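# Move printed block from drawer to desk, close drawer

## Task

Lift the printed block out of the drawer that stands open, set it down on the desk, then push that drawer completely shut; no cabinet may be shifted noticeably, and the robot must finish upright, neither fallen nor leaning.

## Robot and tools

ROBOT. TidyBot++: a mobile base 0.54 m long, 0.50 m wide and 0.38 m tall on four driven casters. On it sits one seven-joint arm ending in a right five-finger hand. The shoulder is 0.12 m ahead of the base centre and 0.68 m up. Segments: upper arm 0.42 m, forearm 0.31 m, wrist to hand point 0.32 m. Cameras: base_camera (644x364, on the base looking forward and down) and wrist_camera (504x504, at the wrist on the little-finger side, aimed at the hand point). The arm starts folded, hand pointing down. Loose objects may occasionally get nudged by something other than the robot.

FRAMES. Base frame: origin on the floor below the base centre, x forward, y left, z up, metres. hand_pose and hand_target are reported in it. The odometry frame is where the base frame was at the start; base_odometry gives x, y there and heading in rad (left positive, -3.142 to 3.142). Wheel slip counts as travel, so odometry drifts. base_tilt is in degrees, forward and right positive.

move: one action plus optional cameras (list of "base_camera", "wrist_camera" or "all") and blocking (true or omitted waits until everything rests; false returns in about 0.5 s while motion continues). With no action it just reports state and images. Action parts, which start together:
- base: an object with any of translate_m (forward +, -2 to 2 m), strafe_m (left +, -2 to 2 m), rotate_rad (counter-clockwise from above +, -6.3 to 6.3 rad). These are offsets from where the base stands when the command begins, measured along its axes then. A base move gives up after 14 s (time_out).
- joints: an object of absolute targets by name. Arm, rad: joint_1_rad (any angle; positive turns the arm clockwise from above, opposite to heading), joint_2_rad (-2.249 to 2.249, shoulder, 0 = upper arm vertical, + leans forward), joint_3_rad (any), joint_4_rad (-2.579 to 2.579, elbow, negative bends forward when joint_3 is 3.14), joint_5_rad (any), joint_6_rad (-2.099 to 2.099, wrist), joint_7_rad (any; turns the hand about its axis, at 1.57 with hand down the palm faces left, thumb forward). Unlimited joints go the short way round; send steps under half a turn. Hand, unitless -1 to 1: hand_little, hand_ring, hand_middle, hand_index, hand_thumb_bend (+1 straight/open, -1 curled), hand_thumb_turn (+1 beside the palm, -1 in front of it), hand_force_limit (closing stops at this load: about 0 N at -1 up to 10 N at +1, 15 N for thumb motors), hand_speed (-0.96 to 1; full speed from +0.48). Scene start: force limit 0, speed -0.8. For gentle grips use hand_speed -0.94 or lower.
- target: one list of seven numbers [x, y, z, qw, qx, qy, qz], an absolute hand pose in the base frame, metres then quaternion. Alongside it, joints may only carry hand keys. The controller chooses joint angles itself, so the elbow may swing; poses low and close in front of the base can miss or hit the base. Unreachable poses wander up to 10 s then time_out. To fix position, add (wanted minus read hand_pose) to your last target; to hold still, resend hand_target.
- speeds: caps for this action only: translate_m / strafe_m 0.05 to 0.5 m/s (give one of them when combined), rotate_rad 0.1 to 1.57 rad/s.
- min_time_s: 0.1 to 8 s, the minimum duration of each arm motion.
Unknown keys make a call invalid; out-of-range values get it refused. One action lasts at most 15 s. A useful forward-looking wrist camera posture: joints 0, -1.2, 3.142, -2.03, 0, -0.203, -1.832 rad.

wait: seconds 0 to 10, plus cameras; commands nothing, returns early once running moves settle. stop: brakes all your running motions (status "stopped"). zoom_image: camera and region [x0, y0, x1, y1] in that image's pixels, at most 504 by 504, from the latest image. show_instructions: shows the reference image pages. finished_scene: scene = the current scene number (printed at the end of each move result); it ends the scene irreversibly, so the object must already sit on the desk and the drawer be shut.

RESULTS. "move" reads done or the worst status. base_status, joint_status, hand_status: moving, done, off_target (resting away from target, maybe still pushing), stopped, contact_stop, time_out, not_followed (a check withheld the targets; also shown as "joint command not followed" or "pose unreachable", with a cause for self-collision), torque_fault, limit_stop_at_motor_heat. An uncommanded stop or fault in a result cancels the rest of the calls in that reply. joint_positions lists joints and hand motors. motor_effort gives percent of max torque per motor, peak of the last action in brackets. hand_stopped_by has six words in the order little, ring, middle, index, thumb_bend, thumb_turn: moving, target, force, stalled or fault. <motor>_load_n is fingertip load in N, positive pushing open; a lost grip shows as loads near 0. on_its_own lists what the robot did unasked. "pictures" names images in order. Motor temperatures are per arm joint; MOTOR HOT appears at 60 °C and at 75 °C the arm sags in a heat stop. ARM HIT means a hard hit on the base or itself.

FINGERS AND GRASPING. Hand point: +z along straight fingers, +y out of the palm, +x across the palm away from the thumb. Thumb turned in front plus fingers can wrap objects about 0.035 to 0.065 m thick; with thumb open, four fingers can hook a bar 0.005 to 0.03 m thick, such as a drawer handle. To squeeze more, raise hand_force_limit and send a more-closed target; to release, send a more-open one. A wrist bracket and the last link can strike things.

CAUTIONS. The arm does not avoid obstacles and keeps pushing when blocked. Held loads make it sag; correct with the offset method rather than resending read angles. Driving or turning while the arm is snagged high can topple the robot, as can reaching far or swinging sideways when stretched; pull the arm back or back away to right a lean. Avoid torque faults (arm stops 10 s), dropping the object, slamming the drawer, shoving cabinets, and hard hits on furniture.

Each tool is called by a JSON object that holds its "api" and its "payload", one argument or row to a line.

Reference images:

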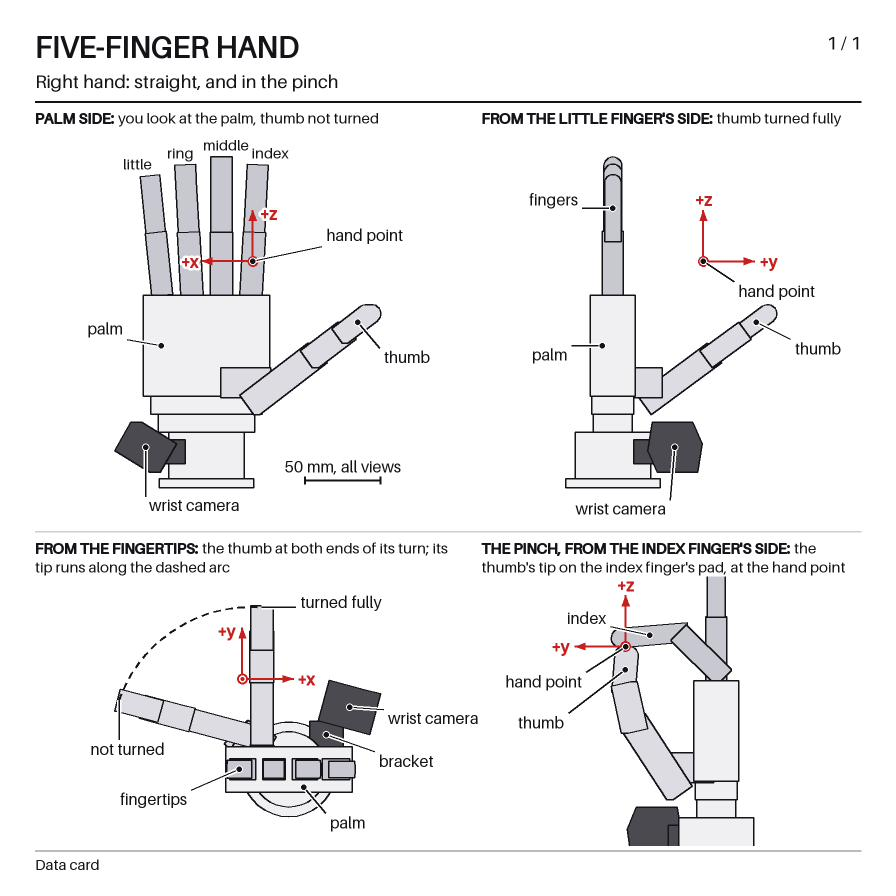

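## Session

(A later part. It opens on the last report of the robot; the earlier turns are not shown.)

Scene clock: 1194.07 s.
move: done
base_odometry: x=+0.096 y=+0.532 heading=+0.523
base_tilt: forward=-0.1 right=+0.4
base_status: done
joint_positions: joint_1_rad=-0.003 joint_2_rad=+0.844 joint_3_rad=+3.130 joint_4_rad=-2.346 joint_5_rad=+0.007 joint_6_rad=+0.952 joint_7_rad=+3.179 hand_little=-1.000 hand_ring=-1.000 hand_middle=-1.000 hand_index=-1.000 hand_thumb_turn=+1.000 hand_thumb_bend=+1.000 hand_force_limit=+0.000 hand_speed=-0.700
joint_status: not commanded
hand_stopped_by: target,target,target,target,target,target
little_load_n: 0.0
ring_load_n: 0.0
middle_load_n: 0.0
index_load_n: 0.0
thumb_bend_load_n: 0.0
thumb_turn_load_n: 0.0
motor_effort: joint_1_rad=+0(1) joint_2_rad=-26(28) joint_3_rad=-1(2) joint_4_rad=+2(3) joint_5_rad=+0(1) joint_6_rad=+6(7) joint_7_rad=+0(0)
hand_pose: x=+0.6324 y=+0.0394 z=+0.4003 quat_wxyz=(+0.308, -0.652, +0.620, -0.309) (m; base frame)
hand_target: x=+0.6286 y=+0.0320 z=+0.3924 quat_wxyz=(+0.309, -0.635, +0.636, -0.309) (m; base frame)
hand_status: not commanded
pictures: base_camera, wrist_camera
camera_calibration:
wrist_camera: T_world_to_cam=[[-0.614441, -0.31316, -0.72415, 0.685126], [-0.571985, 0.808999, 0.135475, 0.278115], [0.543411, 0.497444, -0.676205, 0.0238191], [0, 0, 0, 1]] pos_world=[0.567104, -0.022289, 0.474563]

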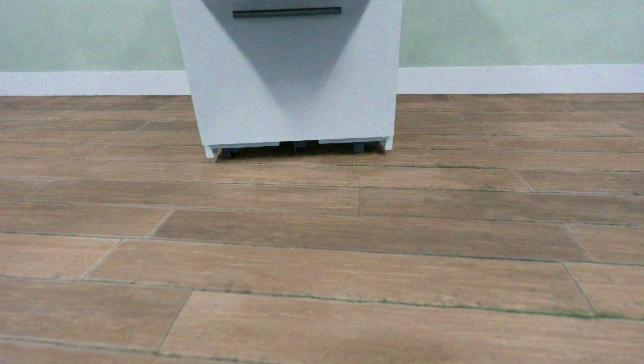

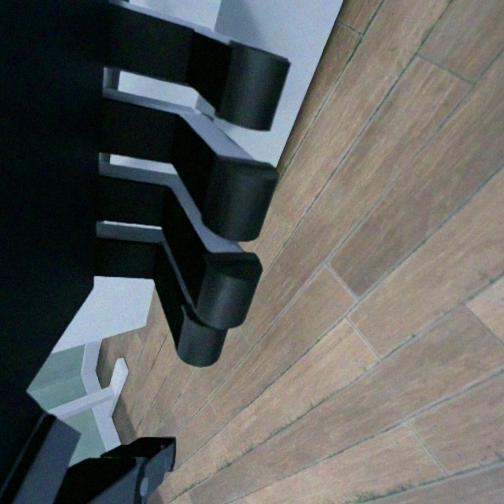

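{"api": "move", "payload": {
  "base": {"translate_m":0.1},
  "speeds": {"translate_m":0.1},
  "cameras": ["all"]
}}

Scene clock: 1200.80 s.
move: done
base_odometry: x=+0.183 y=+0.582 heading=+0.523
base_tilt: forward=-0.1 right=+0.3
base_status: done
joint_positions: joint_1_rad=-0.003 joint_2_rad=+0.844 joint_3_rad=+3.130 joint_4_rad=-2.359 joint_5_rad=+0.007 joint_6_rad=+0.955 joint_7_rad=+3.179 hand_little=-1.000 hand_ring=-1.000 hand_middle=-1.000 hand_index=-1.000 hand_thumb_turn=+1.000 hand_thumb_bend=+1.000 hand_force_limit=+0.000 hand_speed=-0.700
joint_status: not commanded
hand_stopped_by: target,target,target,target,target,target
little_load_n: 0.0
ring_load_n: 0.0
middle_load_n: 0.0
index_load_n: 0.0
thumb_bend_load_n: 0.0
thumb_turn_load_n: 0.0
motor_effort: joint_1_rad=+0(1) joint_2_rad=-26(27) joint_3_rad=-1(2) joint_4_rad=+1(8) joint_5_rad=+0(2) joint_6_rad=+6(9) joint_7_rad=+0(0)
hand_pose: x=+0.6259 y=+0.0394 z=+0.3983 quat_wxyz=(+0.305, -0.654, +0.621, -0.306) (m; base frame)
hand_target: x=+0.6286 y=+0.0320 z=+0.3924 quat_wxyz=(+0.309, -0.635, +0.636, -0.309) (m; base frame)
hand_status: not commanded
pictures: base_camera, wrist_camera
camera_calibration:
wrist_camera: T_world_to_cam=[[-0.621736, -0.312709, -0.718093, 0.68182], [-0.570385, 0.809096, 0.14151, 0.271297], [0.536755, 0.497571, -0.681408, 0.0323467], [0, 0, 0, 1]] pos_world=[0.561293, -0.0223886, 0.47326]

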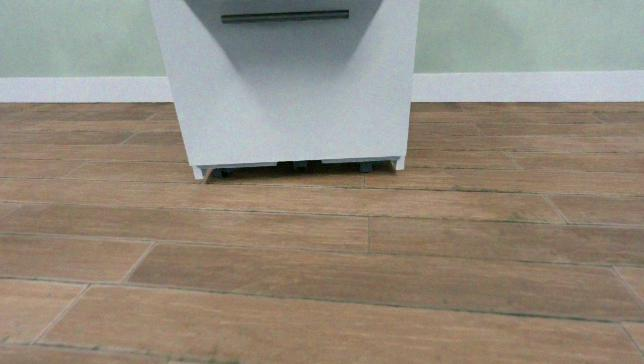

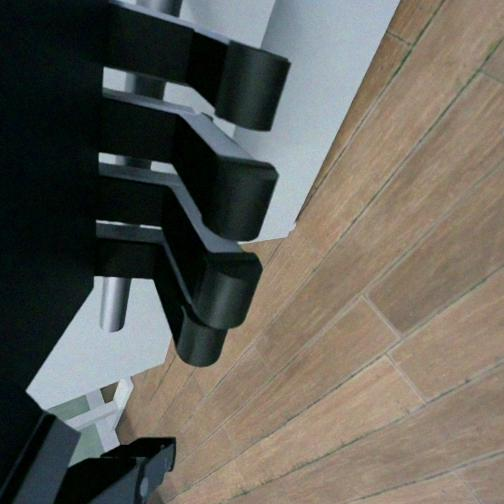

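{"api": "move", "payload": {
  "base": {"translate_m":0.1},
  "speeds": {"translate_m":0.1},
  "cameras": ["all"]
}}

Scene clock: 1212.27 s.
move: done
base_odometry: x=+0.270 y=+0.632 heading=+0.523
base_tilt: forward=-0.1 right=+0.3
base_status: done
joint_positions: joint_1_rad=-0.003 joint_2_rad=+0.845 joint_3_rad=+3.130 joint_4_rad=-2.366 joint_5_rad=+0.007 joint_6_rad=+0.957 joint_7_rad=+3.179 hand_little=-1.000 hand_ring=-1.000 hand_middle=-1.000 hand_index=-1.000 hand_thumb_turn=+1.000 hand_thumb_bend=+1.000 hand_force_limit=+0.000 hand_speed=-0.700
joint_status: not commanded
hand_stopped_by: target,target,target,target,target,target
little_load_n: 0.0
ring_load_n: 0.0
middle_load_n: 0.0
index_load_n: 0.0
thumb_bend_load_n: 0.0
thumb_turn_load_n: 0.0
motor_effort: joint_1_rad=+0(1) joint_2_rad=-26(27) joint_3_rad=-1(2) joint_4_rad=+1(8) joint_5_rad=+0(2) joint_6_rad=+6(8) joint_7_rad=+0(0)
hand_pose: x=+0.6227 y=+0.0394 z=+0.3973 quat_wxyz=(+0.304, -0.654, +0.622, -0.304) (m; base frame)
hand_target: x=+0.6286 y=+0.0320 z=+0.3924 quat_wxyz=(+0.309, -0.635, +0.636, -0.309) (m; base frame)
hand_status: not commanded
pictures: base_camera, wrist_camera
camera_calibration:
wrist_camera: T_world_to_cam=[[-0.625228, -0.31254, -0.715129, 0.680125], [-0.569575, 0.809168, 0.144333, 0.268011], [0.533549, 0.49756, -0.683929, 0.0363558], [0, 0, 0, 1]] pos_world=[0.558488, -0.0223885, 0.472559]

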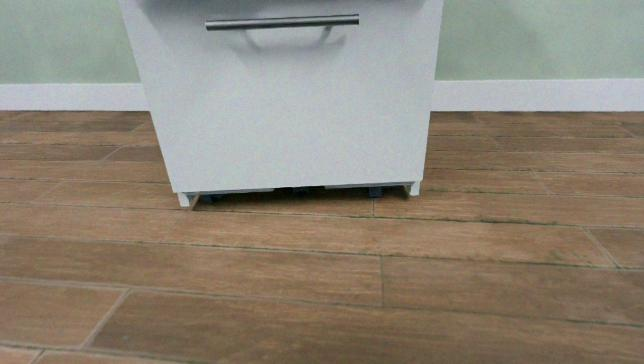

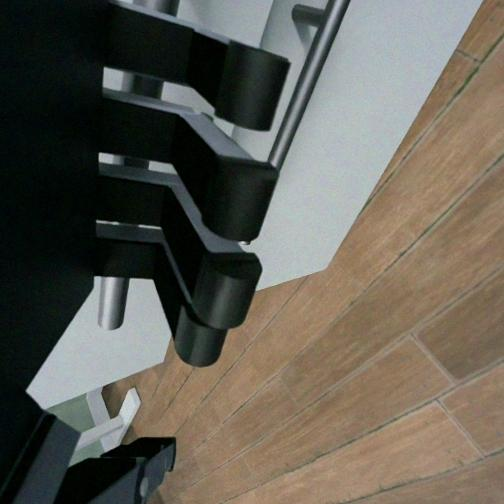

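{"api": "move", "payload": {
  "base": {"translate_m":0.09},
  "speeds": {"translate_m":0.1},
  "cameras": ["all"]
}}

Scene clock: 1225.00 s.
move: done
base_odometry: x=+0.348 y=+0.677 heading=+0.523
base_tilt: forward=-0.1 right=+0.3
base_status: done
joint_positions: joint_1_rad=-0.003 joint_2_rad=+0.830 joint_3_rad=+3.130 joint_4_rad=-2.461 joint_5_rad=+0.007 joint_6_rad=+0.958 joint_7_rad=+3.177 hand_little=-1.000 hand_ring=-1.000 hand_middle=-1.000 hand_index=-1.000 hand_thumb_turn=+1.000 hand_thumb_bend=+1.000 hand_force_limit=+0.000 hand_speed=-0.700
joint_status: not commanded
hand_stopped_by: target,target,target,target,target,target
little_load_n: -3.0
ring_load_n: 0.5
middle_load_n: 0.0
index_load_n: 0.5
thumb_bend_load_n: 0.0
thumb_turn_load_n: 0.0
motor_effort: joint_1_rad=+2(2) joint_2_rad=-16(26) joint_3_rad=+1(1) joint_4_rad=+17(21) joint_5_rad=+0(2) joint_6_rad=+9(10) joint_7_rad=+0(0)
hand_pose: x=+0.5726 y=+0.0390 z=+0.3887 quat_wxyz=(+0.279, -0.666, +0.634, -0.278) (m; base frame)
hand_target: x=+0.6286 y=+0.0320 z=+0.3924 quat_wxyz=(+0.309, -0.635, +0.636, -0.309) (m; base frame)
hand_status: not commanded
pictures: base_camera, wrist_camera
camera_calibration:
wrist_camera: T_world_to_cam=[[-0.680506, -0.312221, -0.662895, 0.653904], [-0.555971, 0.809296, 0.189567, 0.215588], [0.477292, 0.497552, -0.724317, 0.105267], [0, 0, 0, 1]] pos_world=[0.514604, -0.0226884, 0.468847]

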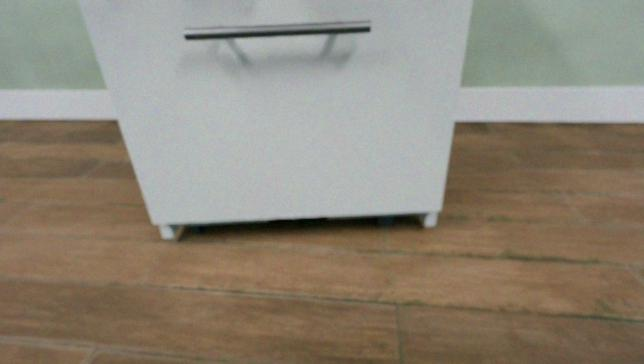

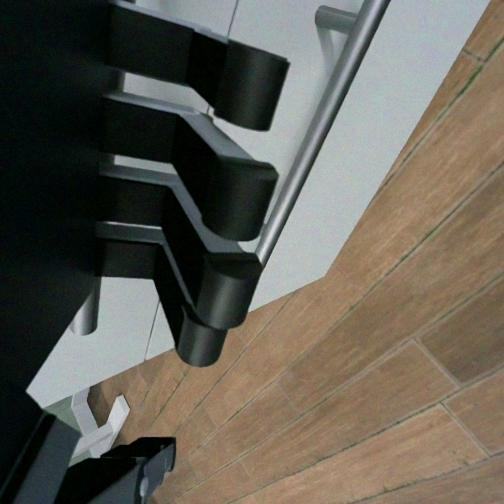

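{"api": "zoom_image", "payload": {
  "camera": "wrist_camera",
  "region": [100, 0, 504, 404]
}}

{"api": "zoom_image", "payload": {
  "camera": "base_camera",
  "region": [60, 0, 500, 250]
}}

Scaled by 1.248 from the camera's 504x504 image, which has a finer 720x720 frame.

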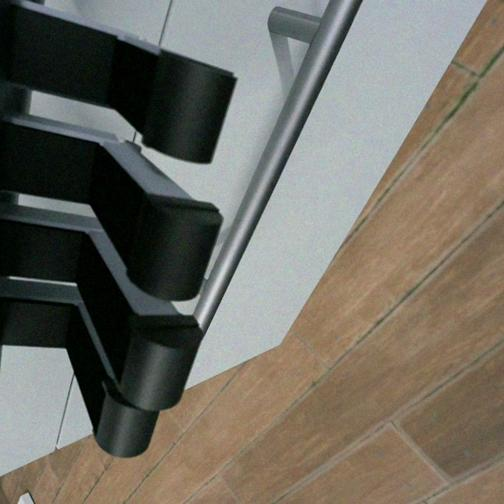

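Scaled by 1.145.

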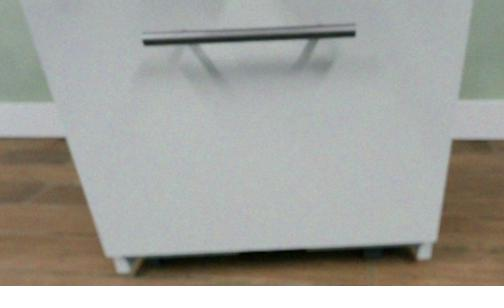

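{"api": "move", "payload": {
  "base": {"translate_m":-0.3},
  "speeds": {"translate_m":0.3}
}}

{"api": "move", "payload": {
  "joints": {"joint_1_rad":0,"joint_2_rad":-1.2,"joint_3_rad":3.142,"joint_4_rad":-2.03,"joint_5_rad":0,"joint_6_rad":-0.95,"joint_7_rad":4.44,"hand_index":1,"hand_middle":1,"hand_ring":1,"hand_little":1},
  "cameras": ["all"]
}}

{"api": "zoom_image", "payload": {
  "camera": "wrist_camera",
  "region": [100, 60, 380, 340]
}}

Scene clock: 1259.43 s.
move: done
base_odometry: x=+0.088 y=+0.527 heading=+0.523
base_tilt: forward=+0.0 right=+0.3
base_status: done
joint_positions: joint_1_rad=-0.003 joint_2_rad=+0.852 joint_3_rad=+3.130 joint_4_rad=-2.360 joint_5_rad=+0.007 joint_6_rad=+0.966 joint_7_rad=+3.177 hand_little=-1.000 hand_ring=-1.000 hand_middle=-1.000 hand_index=-1.000 hand_thumb_turn=+1.000 hand_thumb_bend=+1.000 hand_force_limit=+0.000 hand_speed=-0.700
joint_status: not commanded
hand_stopped_by: target,target,target,target,target,target
little_load_n: 0.0
ring_load_n: 0.0
middle_load_n: 0.0
index_load_n: 0.0
thumb_bend_load_n: -0.5
thumb_turn_load_n: 0.0
motor_effort: joint_1_rad=+0(4) joint_2_rad=-26(28) joint_3_rad=-1(3) joint_4_rad=+1(17) joint_5_rad=+1(2) joint_6_rad=+6(10) joint_7_rad=+0(0)
hand_pose: x=+0.6259 y=+0.0392 z=+0.3964 quat_wxyz=(+0.306, -0.652, +0.622, -0.306) (m; base frame)
hand_target: x=+0.6286 y=+0.0320 z=+0.3924 quat_wxyz=(+0.309, -0.635, +0.636, -0.309) (m; base frame)
hand_status: not commanded
pictures: none

Scene clock: 1262.97 s.
move: done
base_odometry: x=+0.088 y=+0.527 heading=+0.523
base_tilt: forward=-0.1 right=+0.4
base_status: not commanded
joint_positions: joint_1_rad=-0.003 joint_2_rad=-1.180 joint_3_rad=+3.130 joint_4_rad=-2.062 joint_5_rad=+0.007 joint_6_rad=-0.889 joint_7_rad=+4.400 hand_little=+1.000 hand_ring=+1.000 hand_middle=+1.000 hand_index=+1.000 hand_thumb_turn=+1.000 hand_thumb_bend=+1.000 hand_force_limit=+0.000 hand_speed=-0.700
joint_status: all done
hand_stopped_by: target,target,target,target,target,target
little_load_n: 0.0
ring_load_n: 0.0
middle_load_n: 0.0
index_load_n: 0.0
thumb_bend_load_n: 0.0
thumb_turn_load_n: 0.0
motor_effort: joint_1_rad=+1(1) joint_2_rad=+16(28) joint_3_rad=+1(2) joint_4_rad=+14(16) joint_5_rad=+0(2) joint_6_rad=+8(9) joint_7_rad=+0(1)
hand_pose: x=+0.2789 y=-0.0445 z=+0.9314 quat_wxyz=(+0.094, -0.766, +0.115, -0.626) (m; base frame)
hand_target: x=+0.2643 y=-0.0484 z=+0.9347 quat_wxyz=(+0.086, -0.770, +0.106, -0.624) (m; base frame)
hand_status: not commanded
pictures: base_camera, wrist_camera
camera_calibration:
wrist_camera: T_world_to_cam=[[-0.0436965, -0.99897, -0.0122017, -0.0265046], [-0.677247, 0.0385981, -0.734742, 0.877439], [0.734457, -0.0238421, -0.678236, 0.542248], [0, 0, 0, 1]] pos_world=[0.194827, -0.0474165, 1.01214]

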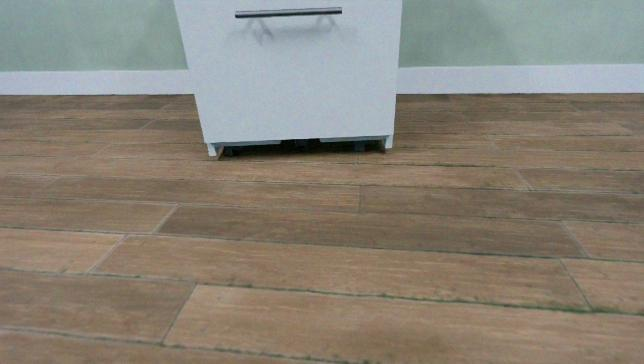

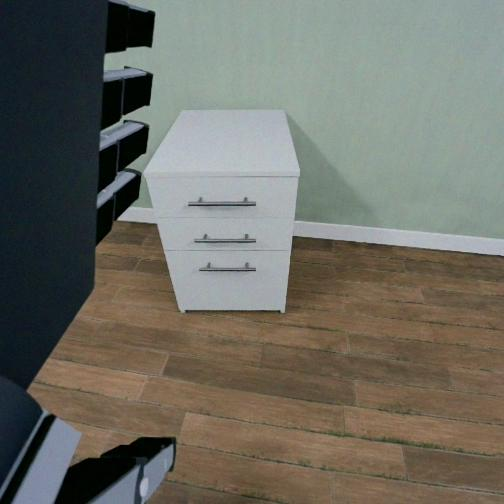

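Scaled by 1.800 from the camera's 504x504 image, which has a finer 720x720 frame.

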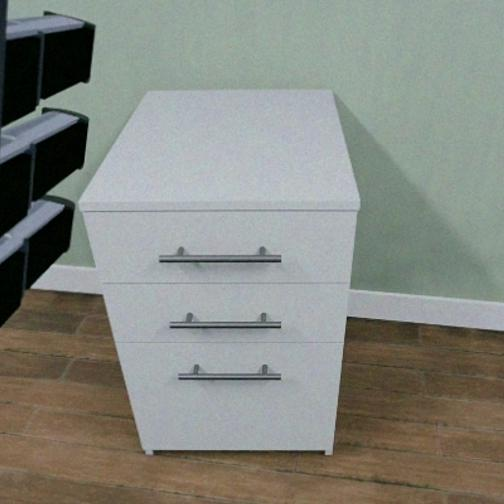

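{"api": "zoom_image", "payload": {
  "camera": "wrist_camera",
  "region": [140, 160, 310, 330]
}}

{"api": "zoom_image", "payload": {
  "camera": "base_camera",
  "region": [150, 0, 420, 170]
}}

Scaled by 2.965 from the camera's 504x504 image, which has a finer 720x720 frame.

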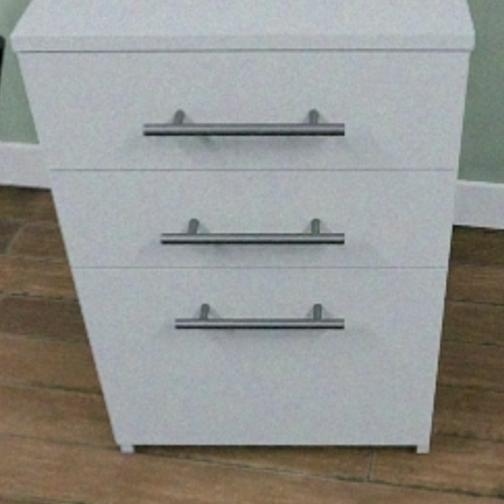

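Scaled by 1.867.

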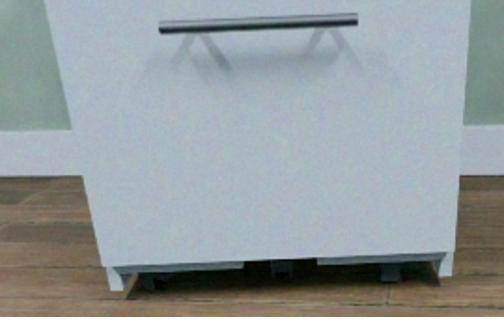

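{"api": "move", "payload": {
  "base": {"translate_m":0.683,"strafe_m":-0.541,"rotate_rad":-0.123},
  "cameras": ["all"]
}}

Scene clock: 1387.03 s.
move: done
base_odometry: x=+0.950 y=+0.399 heading=+0.399
base_tilt: forward=+0.0 right=+0.4
base_status: done
joint_positions: joint_1_rad=-0.003 joint_2_rad=-1.182 joint_3_rad=+3.130 joint_4_rad=-2.059 joint_5_rad=+0.007 joint_6_rad=-0.891 joint_7_rad=+4.401 hand_little=+1.000 hand_ring=+1.000 hand_middle=+1.000 hand_index=+1.000 hand_thumb_turn=+1.000 hand_thumb_bend=+1.000 hand_force_limit=+0.000 hand_speed=-0.700
joint_status: not commanded
hand_stopped_by: target,target,target,target,target,target
little_load_n: 0.0
ring_load_n: 0.0
middle_load_n: 0.0
index_load_n: 0.0
thumb_bend_load_n: 0.0
thumb_turn_load_n: 0.0
motor_effort: joint_1_rad=+0(2) joint_2_rad=+16(19) joint_3_rad=+1(2) joint_4_rad=+14(14) joint_5_rad=+0(2) joint_6_rad=+8(8) joint_7_rad=+0(0)
hand_pose: x=+0.2777 y=-0.0446 z=+0.9330 quat_wxyz=(+0.093, -0.765, +0.114, -0.627) (m; base frame)
hand_target: x=+0.2643 y=-0.0484 z=+0.9347 quat_wxyz=(+0.086, -0.770, +0.106, -0.624) (m; base frame)
hand_status: not commanded
pictures: base_camera, wrist_camera
camera_calibration:
wrist_camera: T_world_to_cam=[[-0.0434351, -0.998992, -0.0113484, -0.0274654], [-0.674715, 0.0377094, -0.737114, 0.879319], [0.736799, -0.0243597, -0.675673, 0.541087], [0, 0, 0, 1]] pos_world=[0.193425, -0.0474156, 1.01345]

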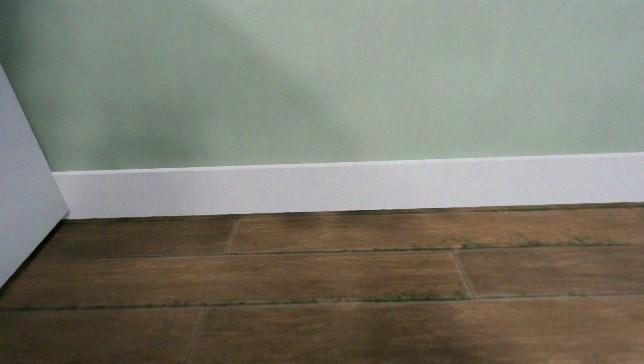

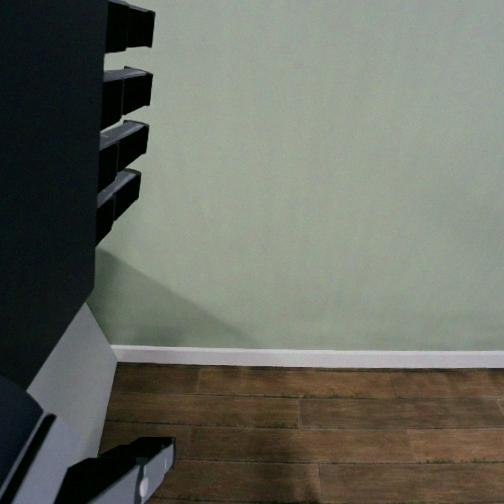

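{"api": "move", "payload": {
  "base": {"translate_m":0.08,"strafe_m":0.09},
  "speeds": {"translate_m":0.15}
}}

{"api": "move", "payload": {
  "base": {"strafe_m":0.06},
  "speeds": {"strafe_m":0.05},
  "cameras": ["all"]
}}

Scene clock: 1415.80 s.
move: done
base_odometry: x=+0.989 y=+0.513 heading=+0.399
base_tilt: forward=-0.1 right=+0.3
base_status: done
joint_positions: joint_1_rad=-0.003 joint_2_rad=-1.183 joint_3_rad=+3.130 joint_4_rad=-2.058 joint_5_rad=+0.007 joint_6_rad=-0.892 joint_7_rad=+4.401 hand_little=+1.000 hand_ring=+1.000 hand_middle=+1.000 hand_index=+1.000 hand_thumb_turn=+1.000 hand_thumb_bend=+1.000 hand_force_limit=+0.000 hand_speed=-0.700
joint_status: not commanded
hand_stopped_by: target,target,target,target,target,target
little_load_n: 0.0
ring_load_n: 0.0
middle_load_n: 0.0
index_load_n: 0.0
thumb_bend_load_n: 0.0
thumb_turn_load_n: 0.0
motor_effort: joint_1_rad=+0(1) joint_2_rad=+15(17) joint_3_rad=+1(1) joint_4_rad=+13(14) joint_5_rad=+0(1) joint_6_rad=+8(9) joint_7_rad=+0(0)
hand_pose: x=+0.2775 y=-0.0446 z=+0.9332 quat_wxyz=(+0.093, -0.765, +0.114, -0.627) (m; base frame)
hand_target: x=+0.2643 y=-0.0484 z=+0.9347 quat_wxyz=(+0.086, -0.770, +0.106, -0.624) (m; base frame)
hand_status: not commanded
pictures: none

Scene clock: 1417.43 s.
move: done
base_odometry: x=+0.966 y=+0.568 heading=+0.399
base_tilt: forward=-0.1 right=+0.3
base_status: done
joint_positions: joint_1_rad=-0.003 joint_2_rad=-1.183 joint_3_rad=+3.130 joint_4_rad=-2.058 joint_5_rad=+0.007 joint_6_rad=-0.892 joint_7_rad=+4.401 hand_little=+1.000 hand_ring=+1.000 hand_middle=+1.000 hand_index=+1.000 hand_thumb_turn=+1.000 hand_thumb_bend=+1.000 hand_force_limit=+0.000 hand_speed=-0.700
joint_status: not commanded
hand_stopped_by: target,target,target,target,target,target
little_load_n: 0.0
ring_load_n: 0.0
middle_load_n: 0.0
index_load_n: 0.0
thumb_bend_load_n: 0.0
thumb_turn_load_n: 0.0
motor_effort: joint_1_rad=+0(2) joint_2_rad=+16(17) joint_3_rad=+1(2) joint_4_rad=+14(14) joint_5_rad=+1(1) joint_6_rad=+8(8) joint_7_rad=+0(0)
hand_pose: x=+0.2775 y=-0.0446 z=+0.9332 quat_wxyz=(+0.093, -0.765, +0.114, -0.627) (m; base frame)
hand_target: x=+0.2643 y=-0.0484 z=+0.9347 quat_wxyz=(+0.086, -0.770, +0.106, -0.624) (m; base frame)
hand_status: not commanded
pictures: base_camera, wrist_camera
camera_calibration:
wrist_camera: T_world_to_cam=[[-0.0434363, -0.998993, -0.0112315, -0.0275944], [-0.674301, 0.0376103, -0.737499, 0.87957], [0.737178, -0.0244608, -0.675255, 0.540943], [0, 0, 0, 1]] pos_world=[0.193125, -0.0474155, 1.01365]

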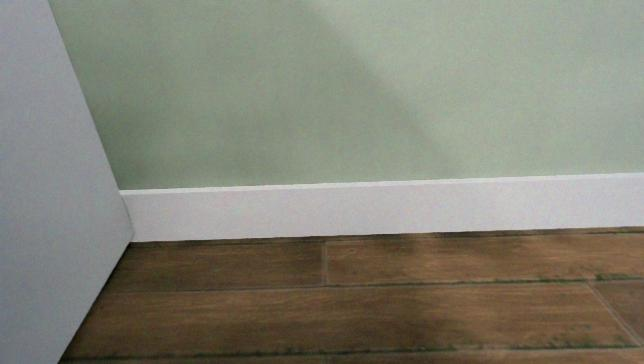

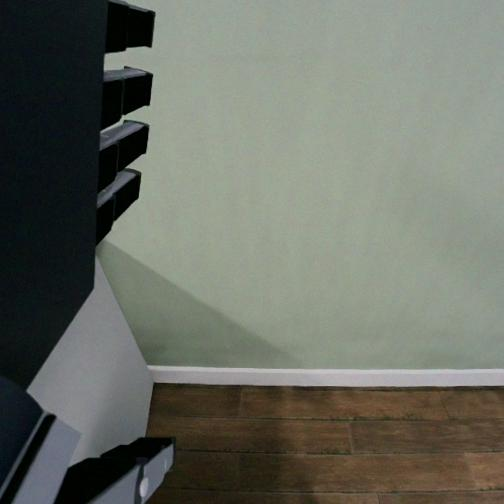

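{"api": "move", "payload": {
  "base": {"strafe_m":0.045},
  "speeds": {"strafe_m":0.05},
  "cameras": ["all"]
}}

Scene clock: 1436.87 s.
move: done
base_odometry: x=+0.949 y=+0.610 heading=+0.399
base_tilt: forward=-0.1 right=+0.3
base_status: done
joint_positions: joint_1_rad=-0.003 joint_2_rad=-1.183 joint_3_rad=+3.130 joint_4_rad=-2.058 joint_5_rad=+0.007 joint_6_rad=-0.892 joint_7_rad=+4.401 hand_little=+1.000 hand_ring=+1.000 hand_middle=+1.000 hand_index=+1.000 hand_thumb_turn=+1.000 hand_thumb_bend=+1.000 hand_force_limit=+0.000 hand_speed=-0.700
joint_status: not commanded
hand_stopped_by: target,target,target,target,target,target
little_load_n: 0.0
ring_load_n: 0.0
middle_load_n: 0.0
index_load_n: 0.0
thumb_bend_load_n: 0.0
thumb_turn_load_n: 0.0
motor_effort: joint_1_rad=+0(2) joint_2_rad=+16(16) joint_3_rad=+1(3) joint_4_rad=+14(15) joint_5_rad=+1(2) joint_6_rad=+8(9) joint_7_rad=+0(0)
hand_pose: x=+0.2775 y=-0.0446 z=+0.9332 quat_wxyz=(+0.093, -0.765, +0.114, -0.627) (m; base frame)
hand_target: x=+0.2643 y=-0.0484 z=+0.9347 quat_wxyz=(+0.086, -0.770, +0.106, -0.624) (m; base frame)
hand_status: not commanded
pictures: base_camera, wrist_camera
camera_calibration:
wrist_camera: T_world_to_cam=[[-0.0435033, -0.998989, -0.0113015, -0.0276104], [-0.674345, 0.0377087, -0.737453, 0.87954], [0.737134, -0.0244606, -0.675304, 0.540998], [0, 0, 0, 1]] pos_world=[0.193124, -0.0475156, 1.01365]

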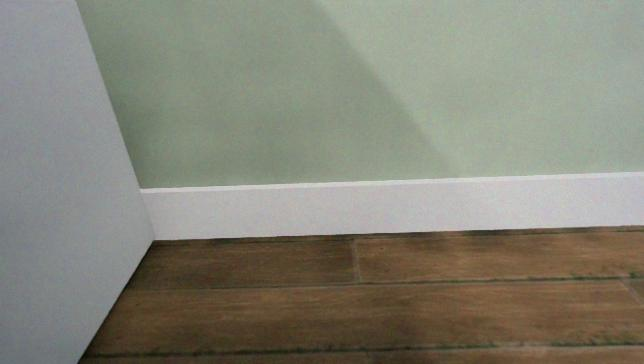

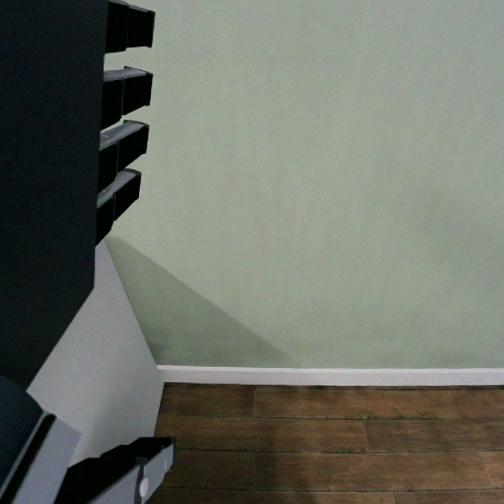

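{"api": "move", "payload": {
  "base": {"strafe_m":-0.2},
  "speeds": {"strafe_m":0.3}
}}

{"api": "move", "payload": {
  "base": {"translate_m":-0.85}
}}

{"api": "move", "payload": {
  "base": {"strafe_m":0.5,"rotate_rad":0.03},
  "cameras": ["all"]
}}

{"api": "zoom_image", "payload": {
  "camera": "base_camera",
  "region": [150, 0, 470, 180]
}}

Scene clock: 1460.13 s.
move: done
base_odometry: x=+1.027 y=+0.426 heading=+0.399
base_tilt: forward=-0.1 right=+0.4
base_status: done
joint_positions: joint_1_rad=-0.003 joint_2_rad=-1.185 joint_3_rad=+3.131 joint_4_rad=-2.057 joint_5_rad=+0.007 joint_6_rad=-0.893 joint_7_rad=+4.401 hand_little=+1.000 hand_ring=+1.000 hand_middle=+1.000 hand_index=+1.000 hand_thumb_turn=+1.000 hand_thumb_bend=+1.000 hand_force_limit=+0.000 hand_speed=-0.700
joint_status: not commanded
hand_stopped_by: target,target,target,target,target,target
little_load_n: 0.0
ring_load_n: 0.0
middle_load_n: 0.0
index_load_n: 0.0
thumb_bend_load_n: 0.0
thumb_turn_load_n: 0.0
motor_effort: joint_1_rad=+0(2) joint_2_rad=+16(18) joint_3_rad=+1(2) joint_4_rad=+14(15) joint_5_rad=+1(2) joint_6_rad=+8(8) joint_7_rad=+0(0)
hand_pose: x=+0.2767 y=-0.0448 z=+0.9339 quat_wxyz=(+0.094, -0.764, +0.114, -0.628) (m; base frame)
hand_target: x=+0.2643 y=-0.0484 z=+0.9347 quat_wxyz=(+0.086, -0.770, +0.106, -0.624) (m; base frame)
hand_status: not commanded
pictures: none

Scene clock: 1463.07 s.
move: done
base_odometry: x=+0.243 y=+0.095 heading=+0.400
base_tilt: forward=+0.0 right=+0.3
base_status: done
joint_positions: joint_1_rad=-0.003 joint_2_rad=-1.186 joint_3_rad=+3.131 joint_4_rad=-2.056 joint_5_rad=+0.007 joint_6_rad=-0.893 joint_7_rad=+4.401 hand_little=+1.000 hand_ring=+1.000 hand_middle=+1.000 hand_index=+1.000 hand_thumb_turn=+1.000 hand_thumb_bend=+1.000 hand_force_limit=+0.000 hand_speed=-0.700
joint_status: not commanded
hand_stopped_by: target,target,target,target,target,target
little_load_n: 0.0
ring_load_n: 0.0
middle_load_n: 0.0
index_load_n: 0.0
thumb_bend_load_n: 0.0
thumb_turn_load_n: 0.0
motor_effort: joint_1_rad=+1(1) joint_2_rad=+16(18) joint_3_rad=+1(1) joint_4_rad=+13(15) joint_5_rad=+1(1) joint_6_rad=+8(9) joint_7_rad=+0(0)
hand_pose: x=+0.2763 y=-0.0448 z=+0.9343 quat_wxyz=(+0.094, -0.763, +0.114, -0.629) (m; base frame)
hand_target: x=+0.2643 y=-0.0484 z=+0.9347 quat_wxyz=(+0.086, -0.770, +0.106, -0.624) (m; base frame)
hand_status: not commanded
pictures: none

Scene clock: 1465.30 s.
move: done
base_odometry: x=+0.049 y=+0.556 heading=+0.431
base_tilt: forward=+0.0 right=+0.3
base_status: done
joint_positions: joint_1_rad=-0.001 joint_2_rad=-1.186 joint_3_rad=+3.131 joint_4_rad=-2.056 joint_5_rad=+0.007 joint_6_rad=-0.893 joint_7_rad=+4.401 hand_little=+1.000 hand_ring=+1.000 hand_middle=+1.000 hand_index=+1.000 hand_thumb_turn=+1.000 hand_thumb_bend=+1.000 hand_force_limit=+0.000 hand_speed=-0.700
joint_status: not commanded
hand_stopped_by: target,target,target,target,target,target
little_load_n: 0.0
ring_load_n: 0.0
middle_load_n: 0.0
index_load_n: 0.0
thumb_bend_load_n: 0.0
thumb_turn_load_n: 0.0
motor_effort: joint_1_rad=+0(2) joint_2_rad=+16(16) joint_3_rad=+1(2) joint_4_rad=+13(14) joint_5_rad=+1(2) joint_6_rad=+7(8) joint_7_rad=+0(0)
hand_pose: x=+0.2763 y=-0.0451 z=+0.9343 quat_wxyz=(+0.093, -0.763, +0.115, -0.629) (m; base frame)
hand_target: x=+0.2643 y=-0.0484 z=+0.9347 quat_wxyz=(+0.086, -0.770, +0.106, -0.624) (m; base frame)
hand_status: not commanded
pictures: base_camera, wrist_camera
camera_calibration:
wrist_camera: T_world_to_cam=[[-0.0453196, -0.998898, -0.0122308, -0.0267734], [-0.671468, 0.0395248, -0.739979, 0.881231], [0.739647, -0.025323, -0.672519, 0.539291], [0, 0, 0, 1]] pos_world=[0.19162, -0.0479178, 1.01445]

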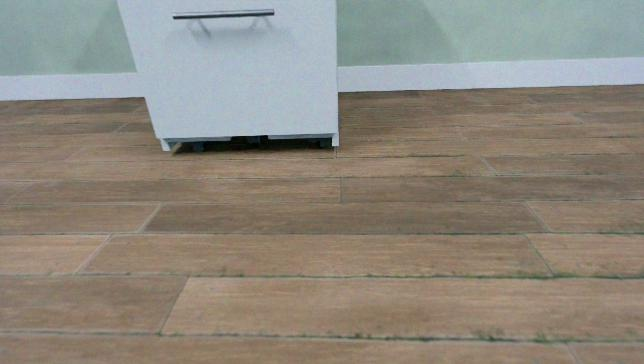

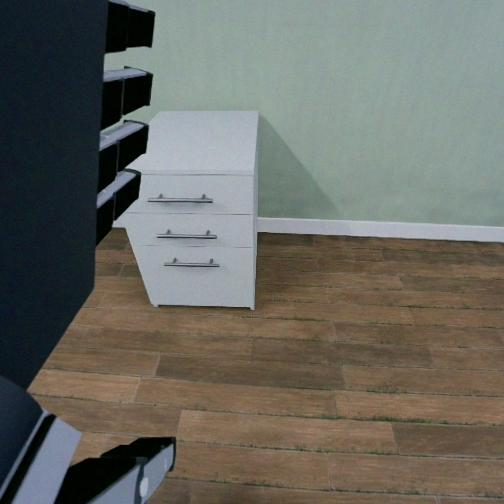

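Scaled by 1.575.

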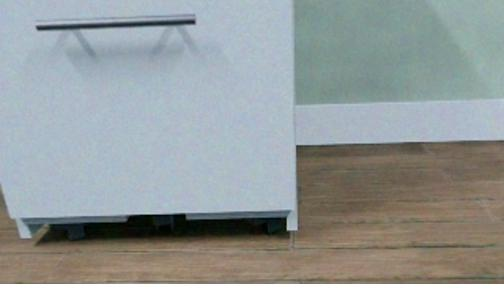

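{"api": "move", "payload": {
  "base": {"rotate_rad":1.3},
  "joints": {"joint_6_rad":-0.3},
  "cameras": ["wrist_camera"]
}}

Scene clock: 1480.47 s.
move: done
base_odometry: x=+0.049 y=+0.556 heading=+1.730
base_tilt: forward=+0.0 right=+0.2
base_status: done
joint_positions: joint_1_rad=-0.001 joint_2_rad=-1.186 joint_3_rad=+3.131 joint_4_rad=-2.051 joint_5_rad=+0.007 joint_6_rad=-0.341 joint_7_rad=+4.401 hand_little=+1.000 hand_ring=+1.000 hand_middle=+1.000 hand_index=+1.000 hand_thumb_turn=+1.000 hand_thumb_bend=+1.000 hand_force_limit=+0.000 hand_speed=-0.700
joint_status: all done
hand_stopped_by: target,target,target,target,target,target
little_load_n: 0.0
ring_load_n: 0.0
middle_load_n: 0.0
index_load_n: 0.5
thumb_bend_load_n: 0.0
thumb_turn_load_n: 0.0
motor_effort: joint_1_rad=+0(1) joint_2_rad=+16(17) joint_3_rad=+1(1) joint_4_rad=+13(15) joint_5_rad=+1(1) joint_6_rad=+8(10) joint_7_rad=+0(0)
hand_pose: x=+0.2862 y=-0.0425 z=+1.1143 quat_wxyz=(+0.124, -0.561, +0.082, -0.814) (m; base frame)
hand_target: x=+0.2697 y=-0.0485 z=+1.1424 quat_wxyz=(+0.115, -0.530, +0.073, -0.837) (m; base frame)
hand_status: not commanded
pictures: wrist_camera
camera_calibration:
wrist_camera: T_world_to_cam=[[-0.0242363, -0.999173, -0.0326607, -0.00475519], [-0.178984, 0.0364793, -0.983175, 1.15078], [0.983553, -0.0179828, -0.17972, 0.0343747], [0, 0, 0, 1]] pos_world=[0.172046, -0.0461127, 1.13744]

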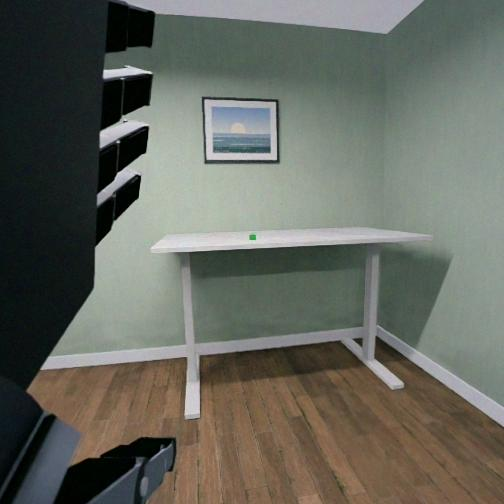

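Block is on the desk, drawer closed, cabinet restored.

{"api": "finished_scene", "payload": {
  "scene": 1
}}

The scene is finished: the task was done.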